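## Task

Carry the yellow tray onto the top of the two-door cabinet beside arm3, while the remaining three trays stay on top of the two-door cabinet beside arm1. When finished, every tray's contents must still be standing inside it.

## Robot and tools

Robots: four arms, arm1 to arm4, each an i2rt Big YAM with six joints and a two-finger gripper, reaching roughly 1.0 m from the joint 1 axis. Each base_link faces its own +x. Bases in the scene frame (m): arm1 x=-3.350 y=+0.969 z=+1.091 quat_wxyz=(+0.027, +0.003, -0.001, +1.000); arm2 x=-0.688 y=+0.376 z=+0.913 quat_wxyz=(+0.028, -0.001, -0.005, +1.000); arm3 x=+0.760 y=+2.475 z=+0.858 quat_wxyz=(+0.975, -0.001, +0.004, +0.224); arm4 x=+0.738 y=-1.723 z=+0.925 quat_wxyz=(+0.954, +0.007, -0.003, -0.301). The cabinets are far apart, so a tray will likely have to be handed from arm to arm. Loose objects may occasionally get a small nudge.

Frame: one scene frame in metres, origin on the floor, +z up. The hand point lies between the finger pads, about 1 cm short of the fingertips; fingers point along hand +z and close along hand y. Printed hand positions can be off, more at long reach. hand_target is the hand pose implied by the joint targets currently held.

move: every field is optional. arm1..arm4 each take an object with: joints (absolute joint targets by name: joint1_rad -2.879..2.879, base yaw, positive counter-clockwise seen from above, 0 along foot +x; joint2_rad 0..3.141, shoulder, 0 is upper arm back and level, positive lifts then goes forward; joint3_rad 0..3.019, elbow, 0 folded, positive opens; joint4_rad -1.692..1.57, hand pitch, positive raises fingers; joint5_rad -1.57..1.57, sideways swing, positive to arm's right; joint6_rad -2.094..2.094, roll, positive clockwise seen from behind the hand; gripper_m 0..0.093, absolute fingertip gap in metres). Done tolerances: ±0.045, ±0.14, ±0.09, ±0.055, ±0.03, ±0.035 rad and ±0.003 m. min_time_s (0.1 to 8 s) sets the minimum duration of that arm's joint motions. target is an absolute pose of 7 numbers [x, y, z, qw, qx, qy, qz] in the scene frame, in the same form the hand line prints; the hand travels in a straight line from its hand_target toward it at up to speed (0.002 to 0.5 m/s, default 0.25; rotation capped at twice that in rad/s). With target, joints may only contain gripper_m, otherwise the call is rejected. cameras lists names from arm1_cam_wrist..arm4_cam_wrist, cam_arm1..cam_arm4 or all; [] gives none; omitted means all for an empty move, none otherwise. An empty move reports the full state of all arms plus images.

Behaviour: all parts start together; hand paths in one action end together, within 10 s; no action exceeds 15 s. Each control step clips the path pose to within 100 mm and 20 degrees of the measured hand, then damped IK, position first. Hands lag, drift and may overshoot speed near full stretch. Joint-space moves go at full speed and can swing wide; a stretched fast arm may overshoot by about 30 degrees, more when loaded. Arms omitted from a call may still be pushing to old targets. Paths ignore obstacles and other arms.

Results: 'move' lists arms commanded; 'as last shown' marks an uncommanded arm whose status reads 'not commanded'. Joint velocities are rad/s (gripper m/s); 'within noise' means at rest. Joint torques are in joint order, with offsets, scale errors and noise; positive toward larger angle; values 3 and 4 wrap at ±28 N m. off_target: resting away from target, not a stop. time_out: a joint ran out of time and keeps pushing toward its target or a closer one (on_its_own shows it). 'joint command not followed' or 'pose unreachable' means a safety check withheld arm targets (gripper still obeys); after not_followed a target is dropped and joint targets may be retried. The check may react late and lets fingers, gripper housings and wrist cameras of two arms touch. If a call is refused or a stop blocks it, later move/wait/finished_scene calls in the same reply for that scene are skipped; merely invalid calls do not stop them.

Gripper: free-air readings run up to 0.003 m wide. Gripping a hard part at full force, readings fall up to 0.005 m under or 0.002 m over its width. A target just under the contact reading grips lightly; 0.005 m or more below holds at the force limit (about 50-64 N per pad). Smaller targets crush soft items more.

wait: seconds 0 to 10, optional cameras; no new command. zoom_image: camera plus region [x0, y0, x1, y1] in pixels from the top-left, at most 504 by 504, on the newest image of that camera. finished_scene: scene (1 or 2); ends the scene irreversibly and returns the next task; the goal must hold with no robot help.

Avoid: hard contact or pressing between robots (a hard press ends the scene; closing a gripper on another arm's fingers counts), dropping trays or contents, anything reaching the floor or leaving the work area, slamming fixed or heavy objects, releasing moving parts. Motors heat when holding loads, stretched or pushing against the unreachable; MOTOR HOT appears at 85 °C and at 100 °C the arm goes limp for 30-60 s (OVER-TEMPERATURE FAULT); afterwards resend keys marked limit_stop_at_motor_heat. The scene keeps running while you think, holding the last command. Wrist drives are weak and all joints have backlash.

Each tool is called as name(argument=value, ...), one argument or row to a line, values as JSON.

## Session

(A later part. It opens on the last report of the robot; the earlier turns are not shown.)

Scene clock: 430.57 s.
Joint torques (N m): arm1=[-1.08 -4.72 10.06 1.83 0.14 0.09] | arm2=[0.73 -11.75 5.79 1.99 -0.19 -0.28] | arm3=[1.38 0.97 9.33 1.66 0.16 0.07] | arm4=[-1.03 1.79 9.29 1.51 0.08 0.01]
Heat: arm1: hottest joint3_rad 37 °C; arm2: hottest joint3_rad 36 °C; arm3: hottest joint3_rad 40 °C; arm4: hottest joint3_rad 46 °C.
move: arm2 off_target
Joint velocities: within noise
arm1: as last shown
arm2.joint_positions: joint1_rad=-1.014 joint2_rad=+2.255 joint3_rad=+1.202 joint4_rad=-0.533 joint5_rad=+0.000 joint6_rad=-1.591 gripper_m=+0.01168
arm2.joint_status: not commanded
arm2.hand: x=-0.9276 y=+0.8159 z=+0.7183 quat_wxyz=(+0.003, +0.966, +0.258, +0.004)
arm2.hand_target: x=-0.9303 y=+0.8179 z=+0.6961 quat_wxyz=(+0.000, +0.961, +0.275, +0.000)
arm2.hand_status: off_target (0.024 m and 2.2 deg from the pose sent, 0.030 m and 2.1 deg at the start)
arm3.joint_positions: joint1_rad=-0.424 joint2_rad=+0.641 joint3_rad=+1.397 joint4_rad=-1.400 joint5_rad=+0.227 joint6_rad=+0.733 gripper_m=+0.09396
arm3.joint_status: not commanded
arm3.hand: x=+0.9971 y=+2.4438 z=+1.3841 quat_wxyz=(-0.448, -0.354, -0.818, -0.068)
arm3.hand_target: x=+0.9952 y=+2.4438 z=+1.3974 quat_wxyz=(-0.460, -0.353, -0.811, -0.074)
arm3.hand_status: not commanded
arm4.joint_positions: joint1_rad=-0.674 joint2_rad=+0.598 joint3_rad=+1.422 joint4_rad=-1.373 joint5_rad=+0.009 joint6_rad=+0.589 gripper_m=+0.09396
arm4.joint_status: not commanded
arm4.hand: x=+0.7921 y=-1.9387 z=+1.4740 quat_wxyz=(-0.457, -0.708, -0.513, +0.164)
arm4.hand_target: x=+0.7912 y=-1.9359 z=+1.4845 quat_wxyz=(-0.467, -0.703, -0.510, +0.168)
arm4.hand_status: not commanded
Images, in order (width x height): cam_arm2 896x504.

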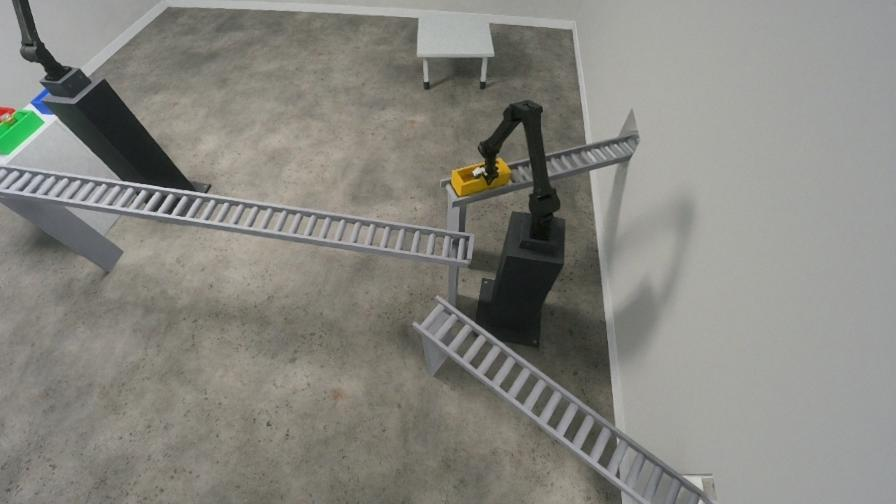

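move(
  arm2={"joints":{"gripper_m":0.045}},
)

move(
  arm2={"target":[-0.930,0.818,0.87,0,0.9613,0.2756,0],"speed":0.4},
  cameras=["cam_arm2"],
)

move(
  arm2={"joints":{"joint2_rad":1.1},"min_time_s":2},
  arm3={"target":[1.0,2.1,1.05,0,0.2756,-0.9613,0]},
  cameras=["cam_arm2","cam_arm3","arm3_cam_wrist"],
)

Scene clock: 445.10 s.
Joint torques (N m): arm1=[-1.2 -4.66 10.09 1.76 0.14 0.1] | arm2=[0.62 -15.38 5.27 0.8 0.22 -0.15] | arm3=[1.44 0.85 9.33 1.65 0.15 0.07] | arm4=[-1.26 1.32 9.2 1.55 0.06 0.02]
Heat: arm1: hottest joint3_rad 37 °C; arm2: hottest joint3_rad 36 °C; arm3: hottest joint3_rad 40 °C; arm4: hottest joint3_rad 46 °C.
move: arm2 done
Joint velocities: within noise
arm1.joint_positions: joint1_rad=+1.618 joint2_rad=+0.996 joint3_rad=+1.725 joint4_rad=-1.071 joint5_rad=-0.004 joint6_rad=-1.572 gripper_m=+0.04496
arm1.joint_status: not commanded
arm1.hand: x=-3.3478 y=+0.5764 z=+1.7475 quat_wxyz=(-0.003, -0.001, +0.817, -0.576)
arm1.hand_target: x=-3.3514 y=+0.5786 z=+1.7548 quat_wxyz=(-0.010, -0.004, +0.815, -0.579)
arm1.hand_status: not commanded
arm2.joint_positions: joint1_rad=-1.014 joint2_rad=+2.292 joint3_rad=+1.206 joint4_rad=-0.502 joint5_rad=-0.010 joint6_rad=-1.610 gripper_m=+0.04486
arm2.joint_status: all done
arm2.hand: x=-0.9279 y=+0.8128 z=+0.7013 quat_wxyz=(+0.005, +0.964, +0.267, -0.001)
arm2.hand_target: x=-0.9305 y=+0.8180 z=+0.6961 quat_wxyz=(+0.000, +0.961, +0.275, +0.000)
arm2.hand_status: not commanded
arm3, arm4: as last shown
pictures: none

Scene clock: 446.53 s.
Joint torques (N m): arm1=[-0.79 -4.66 10.1 1.72 0.14 0.1] | arm2=[0.79 -15.74 8.03 -0.18 0.18 -0.17] | arm3=[1.38 0.79 9.31 1.62 0.16 0.07] | arm4=[-1.08 1.61 9.24 1.52 0.08 0.01]
Heat: arm1: hottest joint3_rad 37 °C; arm2: hottest joint3_rad 36 °C; arm3: hottest joint3_rad 40 °C; arm4: hottest joint3_rad 46 °C.
move: arm2 off_target
Joint velocities: within noise
arm1, arm3, arm4: as last shown
arm2.joint_positions: joint1_rad=-1.014 joint2_rad=+1.941 joint3_rad=+1.179 joint4_rad=-0.827 joint5_rad=-0.008 joint6_rad=-1.614 gripper_m=+0.04490
arm2.joint_status: not commanded
arm2.hand: x=-0.9266 y=+0.8094 z=+0.8643 quat_wxyz=(+0.005, +0.963, +0.269, +0.000)
arm2.hand_target: x=-0.9300 y=+0.8179 z=+0.8701 quat_wxyz=(+0.000, +0.961, +0.275, +0.000)
arm2.hand_status: off_target (0.011 m and 1.0 deg from the pose sent, 0.169 m and 1.2 deg at the start; pose on its path clipped on 4 of 43 steps)
Images, in order (width x height): cam_arm2 896x504.

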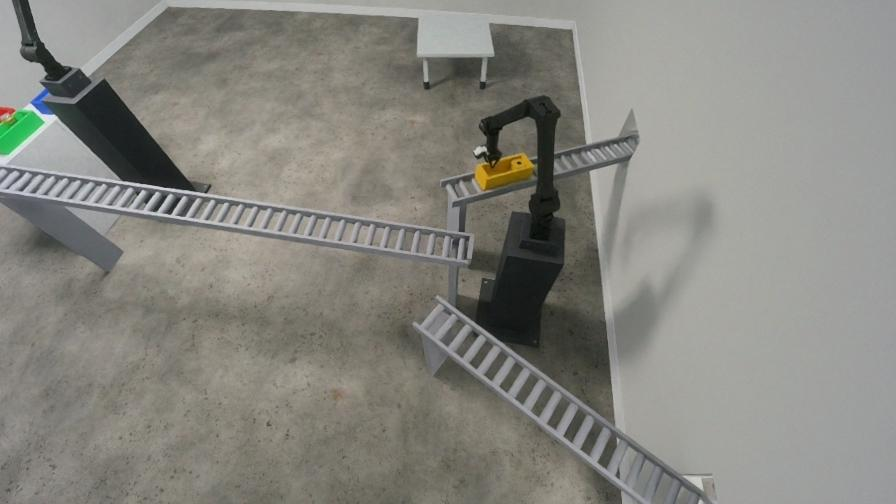

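Scene clock: 450.77 s.
Joint torques (N m): arm1=[-0.97 -4.89 10.02 1.8 0.14 0.09] | arm2=[1.03 -7.94 11.41 1.14 0.19 0] | arm3=[0.26 -13.1 11.75 0.35 0.09 -0.08] | arm4=[-1.08 1.55 9.29 1.59 0.09 0.01]
Heat: arm1: hottest joint3_rad 37 °C; arm2: hottest joint3_rad 37 °C; arm3: hottest joint3_rad 40 °C; arm4: hottest joint3_rad 46 °C.
move: arm2 done; arm3 off_target
Joint velocities: within noise
arm1, arm4: as last shown
arm2.joint_positions: joint1_rad=-1.014 joint2_rad=+1.102 joint3_rad=+1.179 joint4_rad=-0.827 joint5_rad=-0.008 joint6_rad=-1.615 gripper_m=+0.04491
arm2.joint_status: all done
arm2.hand: x=-0.9172 y=+0.7875 z=+1.2764 quat_wxyz=(-0.392, +0.881, +0.249, -0.093)
arm2.hand_target: x=-0.9168 y=+0.7889 z=+1.2889 quat_wxyz=(-0.400, +0.876, +0.253, -0.090)
arm2.hand_status: not commanded
arm3.joint_positions: joint1_rad=-1.449 joint2_rad=+1.516 joint3_rad=+1.273 joint4_rad=-1.391 joint5_rad=-0.011 joint6_rad=-1.550 gripper_m=+0.09397
arm3.joint_status: not commanded
arm3.hand: x=+0.9931 y=+2.1205 z=+1.0307 quat_wxyz=(+0.008, +0.273, -0.962, -0.031)
arm3.hand_target: x=+0.9992 y=+2.1011 z=+1.0504 quat_wxyz=(+0.000, +0.275, -0.961, +0.000)
arm3.hand_status: off_target (0.029 m and 3.7 deg from the pose sent, 0.479 m and 92.9 deg at the start)
pictures: arm3_cam_wrist, cam_arm2, cam_arm3
Images, in order (width x height): arm3_cam_wrist 672x504, cam_arm2 896x504, cam_arm3 896x504.

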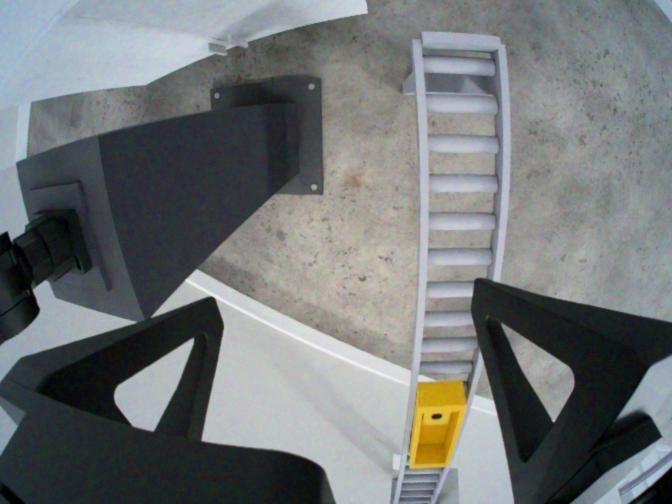

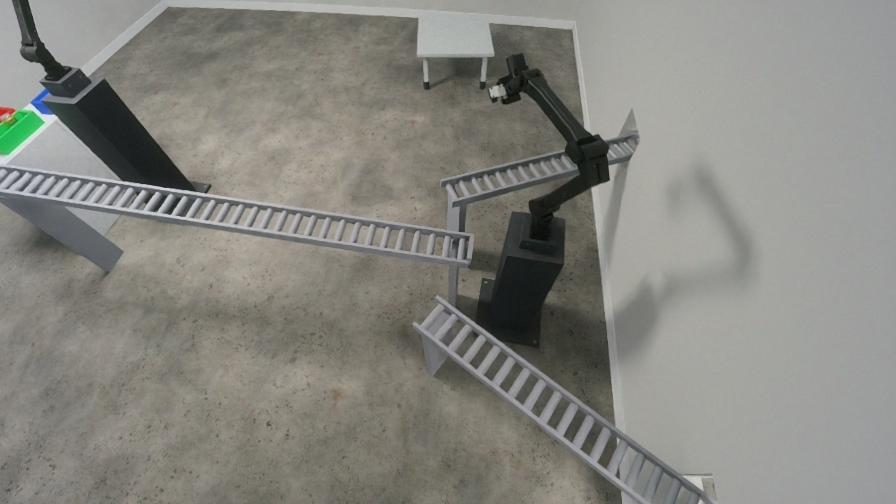

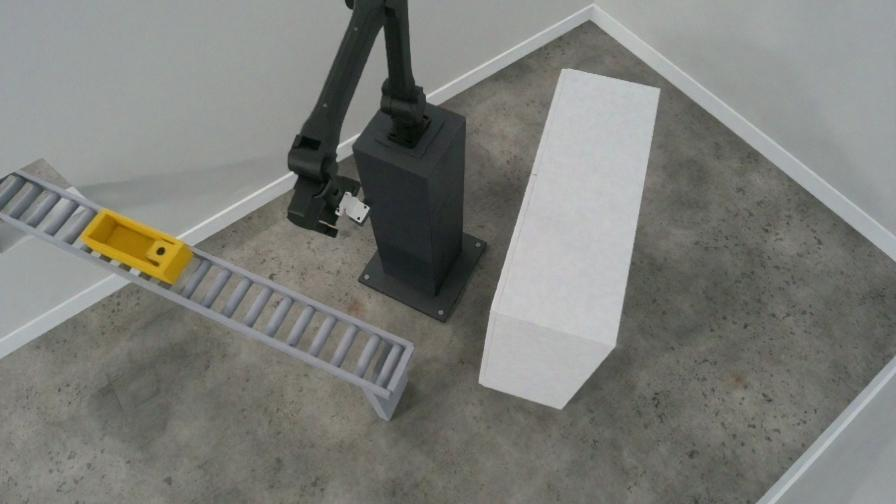

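move(
  arm3={"target":[1.036,1.965,0.82,0,0.2588,-0.9659,0],"joints":{"gripper_m":0.06}},
  cameras=["cam_arm3","arm3_cam_wrist"],
)

Scene clock: 468.33 s.
Joint torques (N m): arm1=[-0.91 -4.66 10.07 1.76 0.14 0.09] | arm2=[1.14 -6.71 10.91 1.01 0.2 -0.11] | arm3=[0.44 -19.31 10.03 0.25 0.07 -0.08] | arm4=[-1.14 1.55 9.31 1.57 0.09 0.01]
Heat: arm1: hottest joint3_rad 37 °C; arm2: hottest joint3_rad 39 °C; arm3: hottest joint3_rad 41 °C; arm4: hottest joint3_rad 46 °C.
move: arm3 off_target
Joint velocities: within noise
arm1, arm2, arm4: as last shown
arm3.joint_positions: joint1_rad=-1.520 joint2_rad=+2.081 joint3_rad=+1.420 joint4_rad=-0.971 joint5_rad=-0.011 joint6_rad=-1.584 gripper_m=+0.06007
arm3.joint_status: all done
arm3.hand: x=+1.0275 y=+1.9919 z=+0.8038 quat_wxyz=(+0.006, +0.255, -0.966, -0.031)
arm3.hand_target: x=+1.0353 y=+1.9662 z=+0.8208 quat_wxyz=(+0.000, +0.259, -0.966, +0.000)
arm3.hand_status: off_target (0.033 m and 3.6 deg from the pose sent, 0.265 m and 4.1 deg at the start)
pictures: arm3_cam_wrist, cam_arm3
Images, in order (width x height): arm3_cam_wrist 672x504, cam_arm3 896x504.

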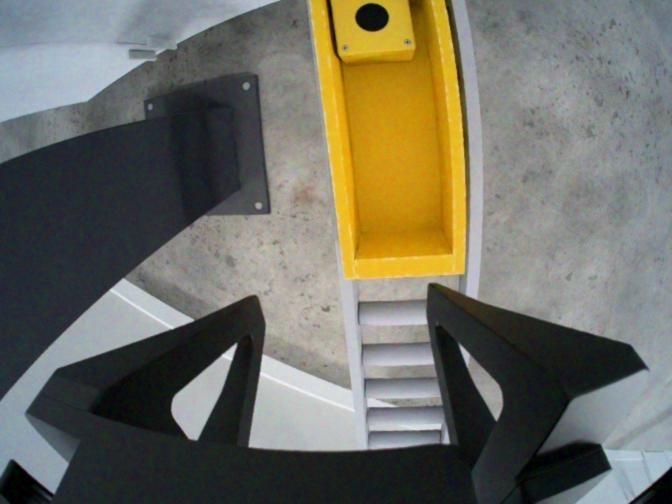

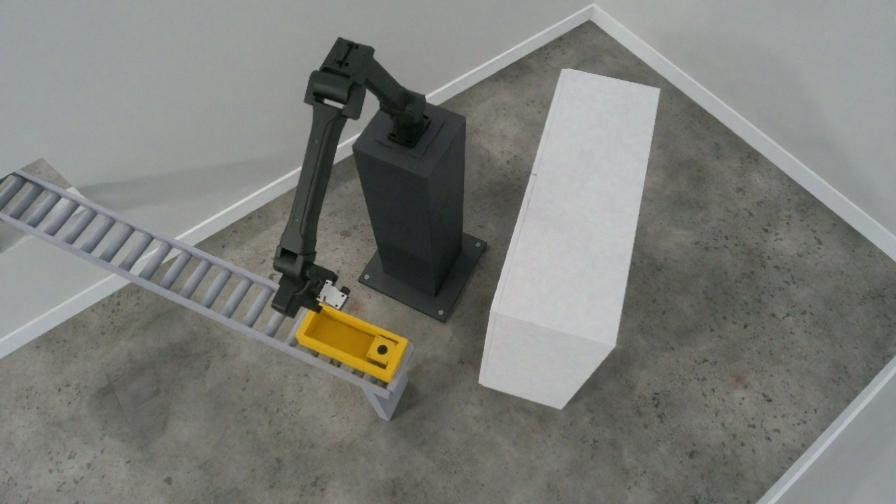

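move(
  arm3={"target":[1.064,1.984,0.70,0,0.2672,-0.9636,0],"speed":0.2},
  cameras=["cam_arm3","arm3_cam_wrist"],
)

Scene clock: 490.00 s.
Joint torques (N m): arm1=[-0.85 -4.72 10.04 1.74 0.12 0.09] | arm2=[0.56 -7.12 10.93 1.03 0.22 -0.07] | arm3=[1.55 -20.42 7.02 0.38 0 0.27] | arm4=[-0.97 1.49 9.28 1.52 0.09 0.02]
Heat: arm1: hottest joint3_rad 37 °C; arm2: hottest joint3_rad 41 °C; arm3: hottest joint3_rad 41 °C; arm4: hottest joint3_rad 46 °C.
move: arm3 off_target
Joint velocities: within noise
arm1, arm2, arm4: as last shown
arm3.joint_positions: joint1_rad=-1.473 joint2_rad=+2.287 joint3_rad=+1.420 joint4_rad=-0.747 joint5_rad=-0.011 joint6_rad=-1.573 gripper_m=+0.06007
arm3.joint_status: not commanded
arm3.hand: x=+1.0523 y=+1.9998 z=+0.6904 quat_wxyz=(+0.005, +0.273, -0.962, -0.022)
arm3.hand_target: x=+1.0638 y=+1.9845 z=+0.7005 quat_wxyz=(+0.000, +0.267, -0.964, +0.000)
arm3.hand_status: off_target (0.022 m and 2.6 deg from the pose sent, 0.110 m and 3.8 deg at the start)
pictures: arm3_cam_wrist, cam_arm3
Images, in order (width x height): arm3_cam_wrist 672x504, cam_arm3 896x504.

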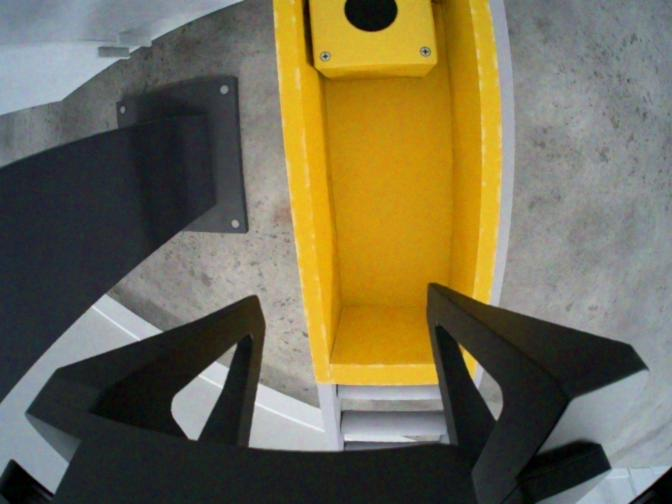

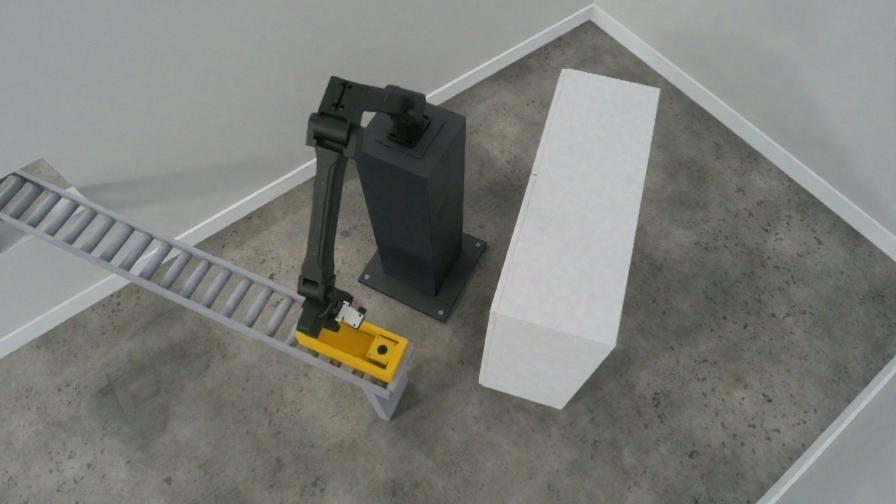

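move(
  arm3={"target":[1.053,2.002,0.66,0,0.2672,-0.9636,0],"speed":0.2},
  cameras=["arm3_cam_wrist"],
)

Scene clock: 509.90 s.
Joint torques (N m): arm1=[-0.85 -4.66 10.04 1.81 0.13 0.07] | arm2=[0.67 -7.88 11.08 1.22 0.22 -0.11] | arm3=[1.61 -19.96 4.07 0.49 0.01 0.28] | arm4=[-0.73 1.73 9.25 1.52 0.09 0.02]
Heat: arm1: hottest joint3_rad 37 °C; arm2: hottest joint3_rad 42 °C; arm3: hottest joint3_rad 40 °C; arm4: hottest joint3_rad 46 °C.
move: arm3 done
Joint velocities: within noise
arm1, arm2, arm4: as last shown
arm3.joint_positions: joint1_rad=-1.473 joint2_rad=+2.331 joint3_rad=+1.391 joint4_rad=-0.640 joint5_rad=-0.011 joint6_rad=-1.572 gripper_m=+0.06007
arm3.joint_status: not commanded
arm3.hand: x=+1.0505 y=+2.0022 z=+0.6596 quat_wxyz=(+0.000, +0.272, -0.962, -0.005)
arm3.hand_target: x=+1.0530 y=+2.0020 z=+0.6599 quat_wxyz=(+0.000, +0.267, -0.964, +0.000)
arm3.hand_status: done (0.003 m and 0.9 deg from the pose sent, 0.030 m and 2.6 deg at the start)
Images, in order (width x height): arm3_cam_wrist 672x504.

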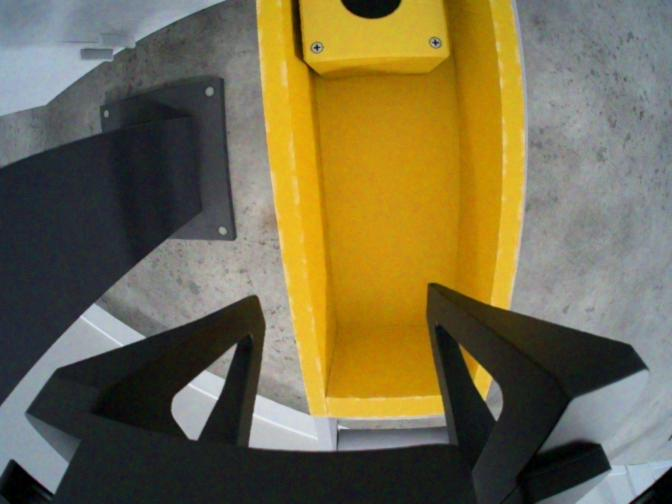

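move(
  arm3={"target":[1.039,2.022,0.65,0,0.2672,-0.9636,0],"speed":0.2},
  cameras=["arm3_cam_wrist"],
)

Scene clock: 524.47 s.
Joint torques (N m): arm1=[-0.91 -4.72 10.06 1.78 0.15 0.08] | arm2=[-0.09 -7.65 11.08 0.79 0.14 -0.05] | arm3=[1.38 -20.48 3.29 0.46 0.02 0.24] | arm4=[-1.44 1.73 9.22 1.54 0.09 0.02]
Heat: arm1: hottest joint3_rad 37 °C; arm2: hottest joint3_rad 43 °C; arm3: hottest joint3_rad 39 °C; arm4: hottest joint3_rad 46 °C.
move: arm3 done
Joint velocities: within noise
arm1, arm2, arm4: as last shown
arm3.joint_positions: joint1_rad=-1.473 joint2_rad=+2.331 joint3_rad=+1.314 joint4_rad=-0.573 joint5_rad=-0.011 joint6_rad=-1.572 gripper_m=+0.06007
arm3.joint_status: not commanded
arm3.hand: x=+1.0361 y=+2.0253 z=+0.6432 quat_wxyz=(+0.002, +0.272, -0.962, -0.010)
arm3.hand_target: x=+1.0390 y=+2.0220 z=+0.6499 quat_wxyz=(+0.000, +0.267, -0.964, +0.000)
arm3.hand_status: done (0.008 m and 1.3 deg from the pose sent, 0.025 m and 0.9 deg at the start)
Images, in order (width x height): arm3_cam_wrist 672x504.

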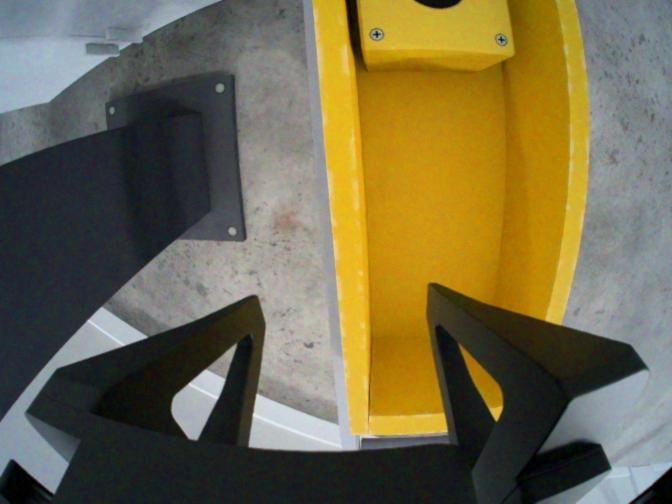

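move(
  arm3={"target":[1.040,2.020,0.545,0,0.2672,-0.9636,0],"speed":0.2},
  cameras=["arm3_cam_wrist"],
)

Scene clock: 531.50 s.
Joint torques (N m): arm1=[-1.08 -4.54 10.06 1.81 0.15 0.09] | arm2=[1.38 -7.71 11.06 1.06 0.26 -0.03] | arm3=[1.67 -19.19 4.9 0.36 -0.1 0.26] | arm4=[-1.03 1.44 9.16 1.59 0.1 0.02]
Heat: arm1: hottest joint3_rad 37 °C; arm2: hottest joint3_rad 43 °C; arm3: hottest joint3_rad 39 °C; arm4: hottest joint3_rad 47 °C.
move: arm3 off_target
Joint velocities: within noise
arm1, arm2: as last shown
arm3.joint_positions: joint1_rad=-1.473 joint2_rad=+2.554 joint3_rad=+1.388 joint4_rad=-0.437 joint5_rad=-0.008 joint6_rad=-1.572 gripper_m=+0.06007
arm3.joint_status: not commanded
arm3.hand: x=+1.0295 y=+2.0337 z=+0.5430 quat_wxyz=(+0.004, +0.272, -0.962, -0.016)
arm3.hand_target: x=+1.0398 y=+2.0203 z=+0.5454 quat_wxyz=(+0.000, +0.267, -0.964, +0.000)
arm3.hand_status: off_target (0.017 m and 2.0 deg from the pose sent, 0.098 m and 1.3 deg at the start)
arm4.joint_positions: joint1_rad=-0.674 joint2_rad=+0.598 joint3_rad=+1.422 joint4_rad=-1.373 joint5_rad=+0.009 joint6_rad=+0.589 gripper_m=+0.09396
arm4.joint_status: not commanded
arm4.hand: x=+0.7921 y=-1.9387 z=+1.4740 quat_wxyz=(-0.457, -0.708, -0.513, +0.164)
arm4.hand_target: x=+0.7912 y=-1.9359 z=+1.4845 quat_wxyz=(-0.467, -0.703, -0.510, +0.168)
arm4.hand_status: not commanded
Images, in order (width x height): arm3_cam_wrist 672x504.

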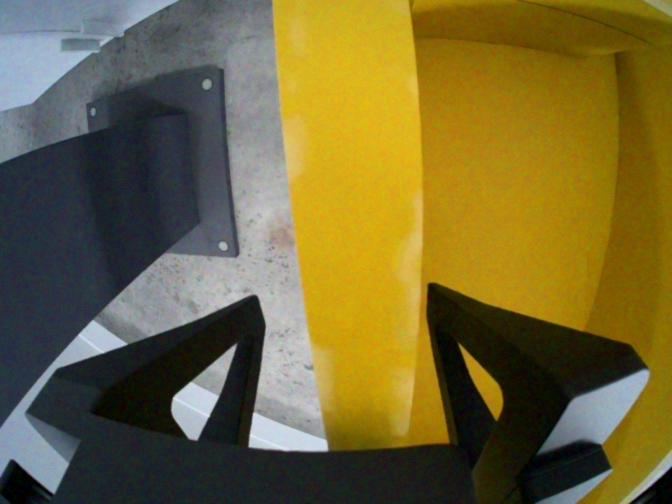

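move(
  arm3={"joints":{"gripper_m":0.003}},
)

move(
  arm3={"target":[1.040,2.020,0.97,0,0.2672,-0.9636,0],"speed":0.25},
  cameras=["arm3_cam_wrist","cam_arm3"],
)

Scene clock: 539.20 s.
Joint torques (N m): arm1=[-0.91 -4.72 10.06 1.74 0.15 0.09] | arm2=[1.67 -7.71 10.92 1.2 0.18 -0.04] | arm3=[1.61 -18.78 4.36 0.09 -0.11 0.18] | arm4=[-1.14 1.49 9.22 1.51 0.09 0.02]
Heat: arm1: hottest joint3_rad 37 °C; arm2: hottest joint3_rad 43 °C; arm3: hottest joint3_rad 39 °C; arm4: hottest joint3_rad 47 °C.
move: arm3 off_target
Joint velocities: within noise
arm1.joint_positions: joint1_rad=+1.618 joint2_rad=+0.996 joint3_rad=+1.725 joint4_rad=-1.071 joint5_rad=-0.004 joint6_rad=-1.572 gripper_m=+0.04496
arm1.joint_status: not commanded
arm1.hand: x=-3.3478 y=+0.5764 z=+1.7475 quat_wxyz=(-0.003, -0.001, +0.817, -0.576)
arm1.hand_target: x=-3.3514 y=+0.5786 z=+1.7548 quat_wxyz=(-0.010, -0.004, +0.815, -0.579)
arm1.hand_status: not commanded
arm2, arm4: as last shown
arm3.joint_positions: joint1_rad=-1.473 joint2_rad=+2.549 joint3_rad=+1.397 joint4_rad=-0.430 joint5_rad=-0.008 joint6_rad=-1.565 gripper_m=+0.01228
arm3.joint_status: gripper_m off_target (ended at +0.01231, target +0.00300)
arm3.hand: x=+1.0343 y=+2.0258 z=+0.5468 quat_wxyz=(+0.002, +0.269, -0.963, -0.006)
arm3.hand_target: x=+1.0398 y=+2.0203 z=+0.5454 quat_wxyz=(+0.000, +0.267, -0.964, +0.000)
arm3.hand_status: not commanded
pictures: none

Scene clock: 541.93 s.
Joint torques (N m): arm1=[-0.85 -4.72 10.11 1.77 0.13 0.1] | arm2=[0.97 -7.18 11.25 1.06 0.21 0] | arm3=[0.97 -20.54 13.48 -0.57 -0.38 -0.03] | arm4=[-0.97 1.32 9.21 1.55 0.08 0.01]
Heat: arm1: hottest joint3_rad 37 °C; arm2: hottest joint3_rad 43 °C; arm3: hottest joint3_rad 39 °C; arm4: hottest joint3_rad 47 °C.
move: arm3 off_target
Joint velocities: within noise
arm1, arm2, arm4: as last shown
arm3.joint_positions: joint1_rad=-1.472 joint2_rad=+1.830 joint3_rad=+1.369 joint4_rad=-1.227 joint5_rad=+0.000 joint6_rad=-1.554 gripper_m=+0.01228
arm3.joint_status: not commanded
arm3.hand: x=+1.0210 y=+2.0511 z=+0.9209 quat_wxyz=(+0.020, +0.263, -0.963, -0.055)
arm3.hand_target: x=+1.0378 y=+2.0235 z=+0.9708 quat_wxyz=(+0.000, +0.267, -0.964, +0.000)
arm3.hand_status: off_target (0.061 m and 6.8 deg from the pose sent, 0.423 m and 0.7 deg at the start; pose on its path clipped on 11 of 82 steps)
Images, in order (width x height): arm3_cam_wrist 672x504, cam_arm3 896x504.

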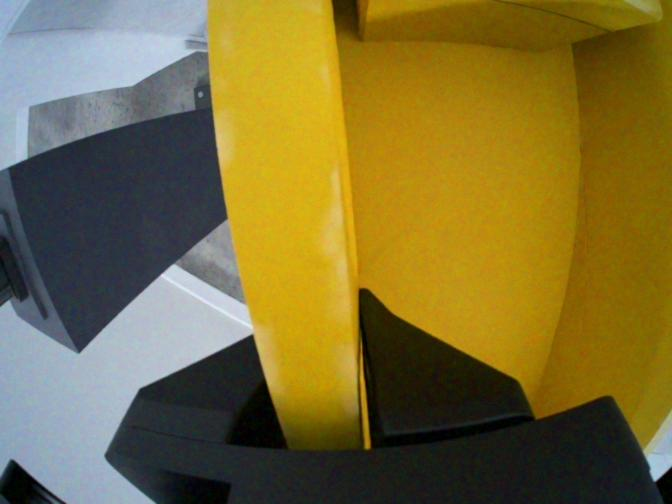

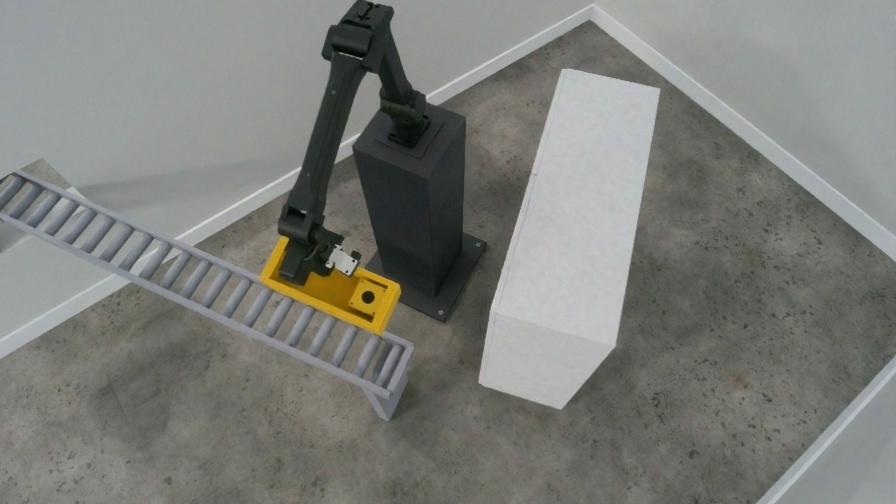

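move(
  arm3={"joints":{"joint1_rad":0.0},"min_time_s":3},
  cameras=["arm3_cam_wrist","cam_arm3"],
)

Scene clock: 554.10 s.
Joint torques (N m): arm1=[-0.97 -4.84 10.11 1.76 0.13 0.09] | arm2=[0.73 -7.77 11.15 0.95 0.24 0.01] | arm3=[0.85 -20.6 13.39 -0.54 -0.53 -0.03] | arm4=[-1.14 1.32 9.26 1.54 0.08 0]
Heat: arm1: hottest joint3_rad 37 °C; arm2: hottest joint3_rad 43 °C; arm3: hottest joint3_rad 40 °C; arm4: hottest joint3_rad 47 °C.
move: arm3 done
Joint velocities: within noise
arm1, arm4: as last shown
arm2.joint_positions: joint1_rad=-1.014 joint2_rad=+1.102 joint3_rad=+1.179 joint4_rad=-0.827 joint5_rad=-0.008 joint6_rad=-1.615 gripper_m=+0.04491
arm2.joint_status: not commanded
arm2.hand: x=-0.9172 y=+0.7875 z=+1.2764 quat_wxyz=(-0.392, +0.881, +0.249, -0.093)
arm2.hand_target: x=-0.9168 y=+0.7889 z=+1.2889 quat_wxyz=(-0.400, +0.876, +0.253, -0.090)
arm2.hand_status: not commanded
arm3.joint_positions: joint1_rad=+0.008 joint2_rad=+1.830 joint3_rad=+1.370 joint4_rad=-1.227 joint5_rad=+0.003 joint6_rad=-1.554 gripper_m=+0.01228
arm3.joint_status: all done
arm3.hand: x=+1.2074 y=+2.6956 z=+0.9176 quat_wxyz=(+0.054, +0.844, -0.533, -0.031)
arm3.hand_target: x=+1.2376 y=+2.7079 z=+0.9670 quat_wxyz=(+0.001, +0.846, -0.533, -0.005)
arm3.hand_status: not commanded
Images, in order (width x height): arm3_cam_wrist 672x504, cam_arm3 896x504.

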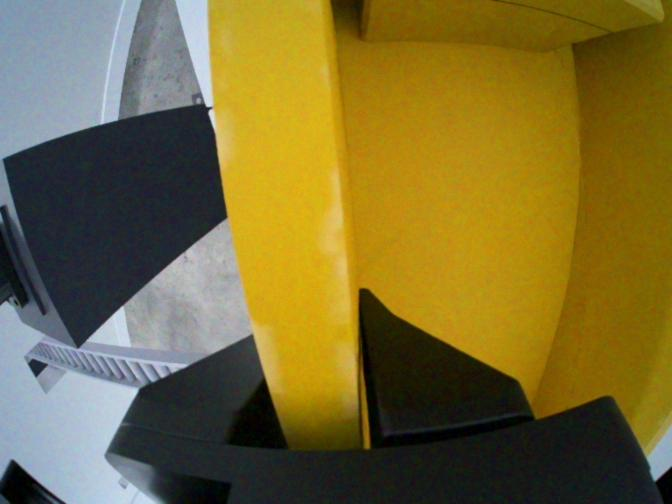

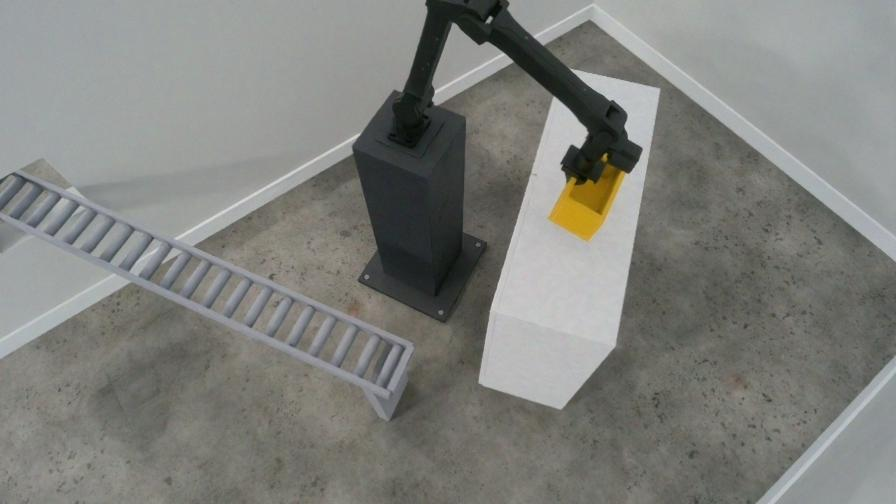

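move(
  arm3={"target":[1.215,2.697,0.88,0,0.8463,-0.5328,0],"speed":0.2},
  cameras=["cam_arm3"],
)

zoom_image(
  camera="cam_arm3",
  region=[480, 60, 680, 260],
)

Scene clock: 565.07 s.
Joint torques (N m): arm1=[-1.03 -4.6 10.07 1.77 0.14 0.1] | arm2=[0.56 -7.3 10.97 0.94 0.19 -0.01] | arm3=[0.97 -20.19 7.13 0.44 -0.38 0] | arm4=[-1.2 1.73 9.32 1.55 0.1 0]
Heat: arm1: hottest joint3_rad 37 °C; arm2: hottest joint3_rad 44 °C; arm3: hottest joint3_rad 41 °C; arm4: hottest joint3_rad 47 °C.
move: arm3 off_target
Joint velocities: within noise
arm1, arm2, arm4: as last shown
arm3.joint_positions: joint1_rad=+0.008 joint2_rad=+1.866 joint3_rad=+1.237 joint4_rad=-1.005 joint5_rad=+0.008 joint6_rad=-1.554 gripper_m=+0.01228
arm3.joint_status: not commanded
arm3.hand: x=+1.2004 y=+2.6913 z=+0.8553 quat_wxyz=(+0.033, +0.845, -0.534, -0.016)
arm3.hand_target: x=+1.2144 y=+2.6968 z=+0.8800 quat_wxyz=(+0.000, +0.846, -0.533, +0.000)
arm3.hand_status: off_target (0.029 m and 4.1 deg from the pose sent, 0.038 m and 7.2 deg at the start)
Images, in order (width x height): cam_arm3 896x504.

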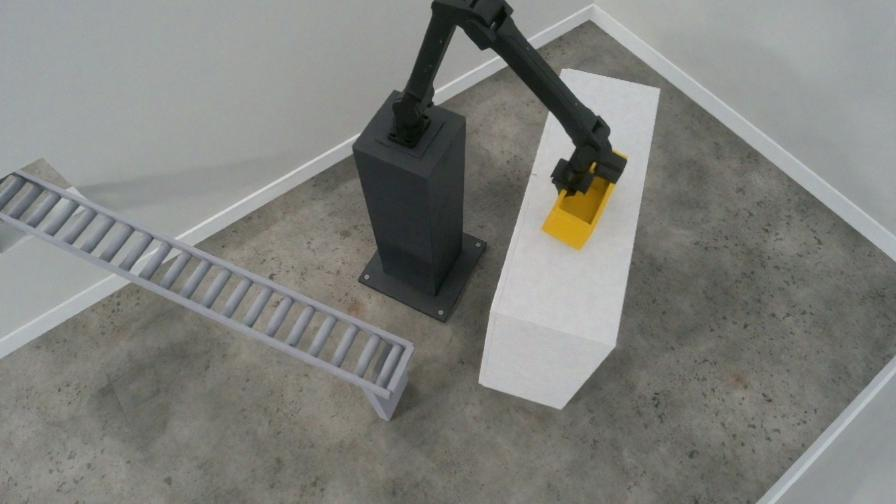

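Scaled by 2.520 from the camera's image (finer frame: 1280x720).

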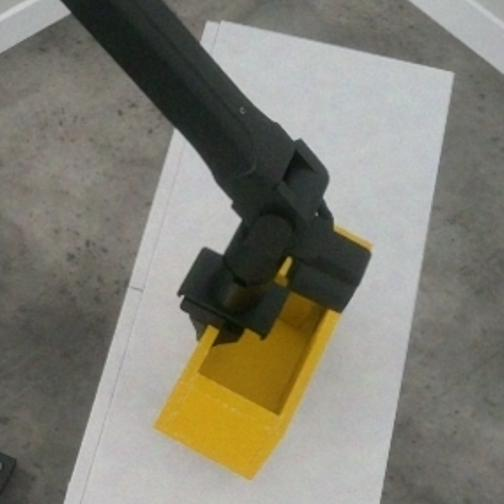

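move(
  arm3={"target":[1.215,2.697,0.845,0,0.8463,-0.5328,0],"speed":0.1},
)

move(
  arm3={"target":[1.212,2.696,0.81,0,0.8463,-0.5328,0],"speed":0.1},
)

move(
  arm3={"target":[1.208,2.694,0.795,0,0.8463,-0.5328,0],"speed":0.1},
  cameras=["cam_arm3"],
)

zoom_image(
  camera="cam_arm3",
  region=[520, 130, 660, 270],
)

Scene clock: 574.77 s.
Joint torques (N m): arm1=[-1.03 -4.66 10.04 1.78 0.13 0.08] | arm2=[1.85 -7 11.3 0.91 0.13 0.02] | arm3=[0.97 -18.32 6.17 0.42 -0.2 0] | arm4=[-0.91 1.55 9.24 1.59 0.08 0.01]
Heat: arm1: hottest joint3_rad 37 °C; arm2: hottest joint3_rad 44 °C; arm3: hottest joint3_rad 41 °C; arm4: hottest joint3_rad 47 °C.
move: arm3 off_target
Joint velocities: within noise
arm1, arm2, arm4: as last shown
arm3.joint_positions: joint1_rad=+0.007 joint2_rad=+1.897 joint3_rad=+1.219 joint4_rad=-0.921 joint5_rad=+0.004 joint6_rad=-1.555 gripper_m=+0.01228
arm3.joint_status: not commanded
arm3.hand: x=+1.2070 y=+2.6947 z=+0.8342 quat_wxyz=(+0.017, +0.845, -0.534, -0.008)
arm3.hand_target: x=+1.2150 y=+2.6969 z=+0.8451 quat_wxyz=(+0.000, +0.846, -0.533, +0.000)
arm3.hand_status: off_target (0.014 m and 2.1 deg from the pose sent, 0.019 m and 4.1 deg at the start)
pictures: none

Scene clock: 575.87 s.
Joint torques (N m): arm1=[-0.91 -4.78 10.06 1.84 0.14 0.09] | arm2=[0.97 -8.64 11.06 1.18 0.14 0] | arm3=[1.14 -15.62 5.16 0.4 0.21 0.08] | arm4=[-1.08 1.61 9.26 1.58 0.09 0.02]
Heat: arm1: hottest joint3_rad 37 °C; arm2: hottest joint3_rad 44 °C; arm3: hottest joint3_rad 41 °C; arm4: hottest joint3_rad 47 °C.
move: arm3 done
Joint velocities: within noise
arm1, arm2, arm4: as last shown
arm3.joint_positions: joint1_rad=+0.007 joint2_rad=+1.918 joint3_rad=+1.198 joint4_rad=-0.833 joint5_rad=-0.007 joint6_rad=-1.561 gripper_m=+0.01228
arm3.joint_status: not commanded
arm3.hand: x=+1.2138 y=+2.7001 z=+0.8182 quat_wxyz=(-0.006, +0.847, -0.532, +0.000)
arm3.hand_target: x=+1.2119 y=+2.6959 z=+0.8102 quat_wxyz=(+0.000, +0.846, -0.533, +0.000)
arm3.hand_status: done (0.009 m and 0.7 deg from the pose sent, 0.025 m and 2.2 deg at the start)
pictures: none

Scene clock: 576.83 s.
Joint torques (N m): arm1=[-1.08 -4.72 10.13 1.78 0.13 0.09] | arm2=[0.73 -7.06 11.14 1.06 0.17 -0.02] | arm3=[1.14 -15.09 4.62 0.31 0.21 0.09] | arm4=[-1.26 1.61 9.17 1.58 0.08 0]
Heat: arm1: hottest joint3_rad 37 °C; arm2: hottest joint3_rad 44 °C; arm3: hottest joint3_rad 41 °C; arm4: hottest joint3_rad 47 °C.
move: arm3 off_target
Joint velocities: within noise
arm1, arm2, arm4: as last shown
arm3.joint_positions: joint1_rad=+0.007 joint2_rad=+1.930 joint3_rad=+1.182 joint4_rad=-0.790 joint5_rad=-0.007 joint6_rad=-1.561 gripper_m=+0.01228
arm3.joint_status: not commanded
arm3.hand: x=+1.2139 y=+2.7001 z=+0.8079 quat_wxyz=(-0.012, +0.847, -0.532, +0.003)
arm3.hand_target: x=+1.2078 y=+2.6940 z=+0.7953 quat_wxyz=(+0.000, +0.846, -0.533, +0.000)
arm3.hand_status: off_target (0.015 m and 1.5 deg from the pose sent, 0.025 m and 0.7 deg at the start)
Images, in order (width x height): cam_arm3 896x504.

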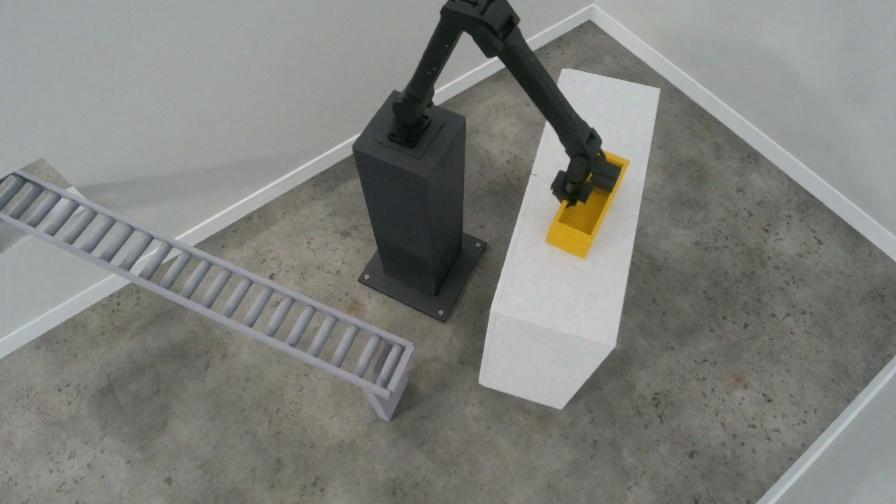

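Scaled by 3.600 from the camera's image (finer frame: 1280x720).

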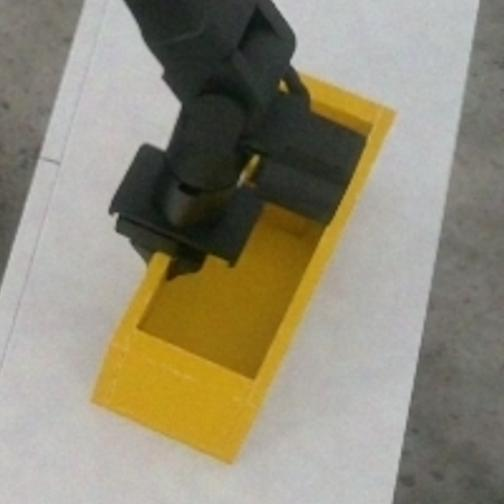

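move(
  arm3={"joints":{"gripper_m":0.045}},
)

move(
  arm3={"target":[1.216,2.699,1.0,0,0.8463,-0.5328,0],"speed":0.25},
  cameras=["cam_arm3","arm3_cam_wrist","cam_arm1"],
)

Scene clock: 585.50 s.
Joint torques (N m): arm1=[-0.97 -4.72 10.1 1.76 0.15 0.09] | arm2=[-0.32 -7.47 11.06 1.16 0.2 -0.02] | arm3=[1.14 -16.15 4.86 0.28 0 0.09] | arm4=[-1.14 1.61 9.16 1.59 0.1 0.02]
Heat: arm1: hottest joint3_rad 37 °C; arm2: hottest joint3_rad 44 °C; arm3: hottest joint3_rad 41 °C; arm4: hottest joint3_rad 47 °C.
move: arm3 done
Joint velocities: within noise
arm1, arm2: as last shown
arm3.joint_positions: joint1_rad=+0.007 joint2_rad=+1.942 joint3_rad=+1.177 joint4_rad=-0.790 joint5_rad=-0.002 joint6_rad=-1.561 gripper_m=+0.04486
arm3.joint_status: all done
arm3.hand: x=+1.2101 y=+2.6973 z=+0.8005 quat_wxyz=(-0.004, +0.847, -0.532, +0.001)
arm3.hand_target: x=+1.2077 y=+2.6940 z=+0.7953 quat_wxyz=(+0.000, +0.846, -0.533, +0.000)
arm3.hand_status: not commanded
arm4.joint_positions: joint1_rad=-0.674 joint2_rad=+0.598 joint3_rad=+1.422 joint4_rad=-1.373 joint5_rad=+0.009 joint6_rad=+0.589 gripper_m=+0.09396
arm4.joint_status: not commanded
arm4.hand: x=+0.7921 y=-1.9387 z=+1.4740 quat_wxyz=(-0.457, -0.708, -0.513, +0.164)
arm4.hand_target: x=+0.7912 y=-1.9359 z=+1.4845 quat_wxyz=(-0.467, -0.703, -0.510, +0.168)
arm4.hand_status: not commanded
pictures: none

Scene clock: 587.17 s.
Joint torques (N m): arm1=[-1.03 -4.72 10.07 1.72 0.15 0.09] | arm2=[0.97 -7.94 11.17 1.14 0.21 -0.04] | arm3=[1.26 -16.09 11.99 -0.51 0 0.11] | arm4=[-1.2 1.49 9.26 1.57 0.09 0.01]
Heat: arm1: hottest joint3_rad 37 °C; arm2: hottest joint3_rad 44 °C; arm3: hottest joint3_rad 41 °C; arm4: hottest joint3_rad 47 °C.
move: arm3 off_target
Joint velocities: within noise
arm1.joint_positions: joint1_rad=+1.618 joint2_rad=+0.996 joint3_rad=+1.725 joint4_rad=-1.071 joint5_rad=-0.004 joint6_rad=-1.572 gripper_m=+0.04496
arm1.joint_status: not commanded
arm1.hand: x=-3.3478 y=+0.5764 z=+1.7475 quat_wxyz=(-0.003, -0.001, +0.817, -0.576)
arm1.hand_target: x=-3.3514 y=+0.5786 z=+1.7548 quat_wxyz=(-0.010, -0.004, +0.815, -0.579)
arm1.hand_status: not commanded
arm2, arm4: as last shown
arm3.joint_positions: joint1_rad=+0.007 joint2_rad=+1.700 joint3_rad=+1.359 joint4_rad=-1.275 joint5_rad=-0.002 joint6_rad=-1.561 gripper_m=+0.04496
arm3.joint_status: not commanded
arm3.hand: x=+1.1978 y=+2.6911 z=+0.9766 quat_wxyz=(+0.022, +0.846, -0.532, -0.015)
arm3.hand_target: x=+1.2148 y=+2.6985 z=+1.0003 quat_wxyz=(+0.000, +0.846, -0.533, +0.000)
arm3.hand_status: off_target (0.031 m and 3.0 deg from the pose sent, 0.200 m and 0.5 deg at the start)
pictures: arm3_cam_wrist, cam_arm1, cam_arm3
Images, in order (width x height): arm3_cam_wrist 672x504, cam_arm1 896x504, cam_arm3 896x504.

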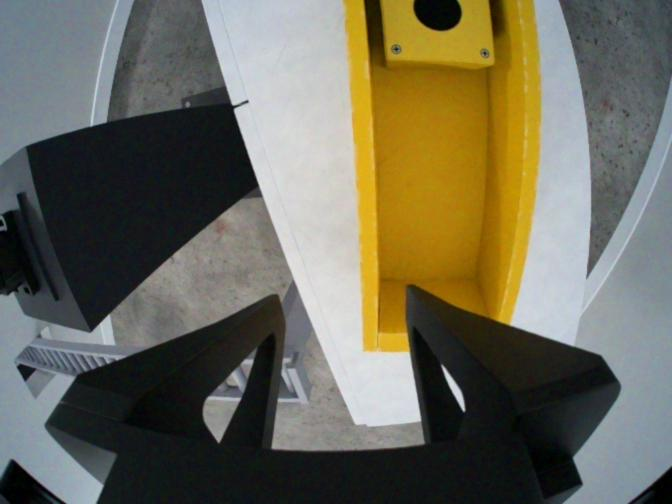

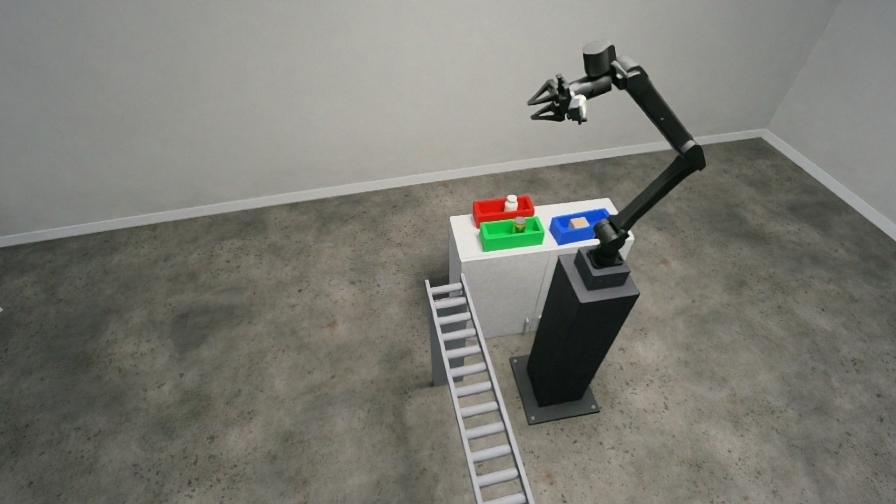

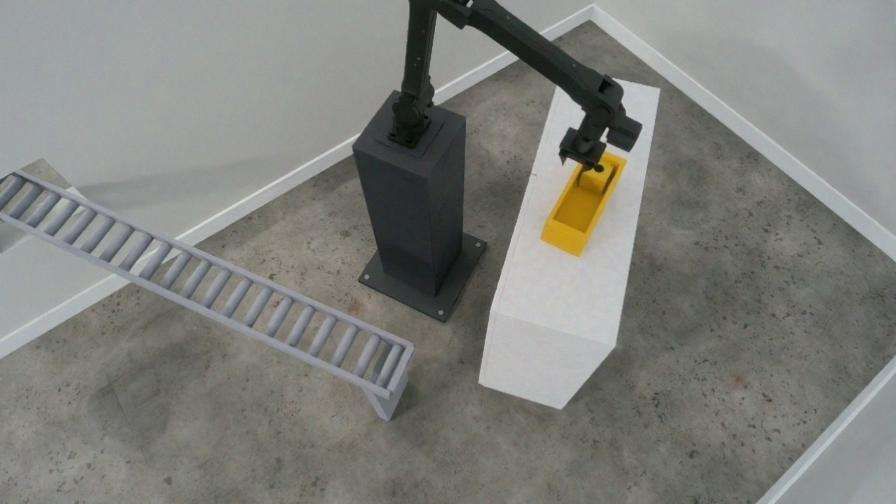

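All good.

finished_scene(
  scene=2,
)

The scene is finished: the task was done.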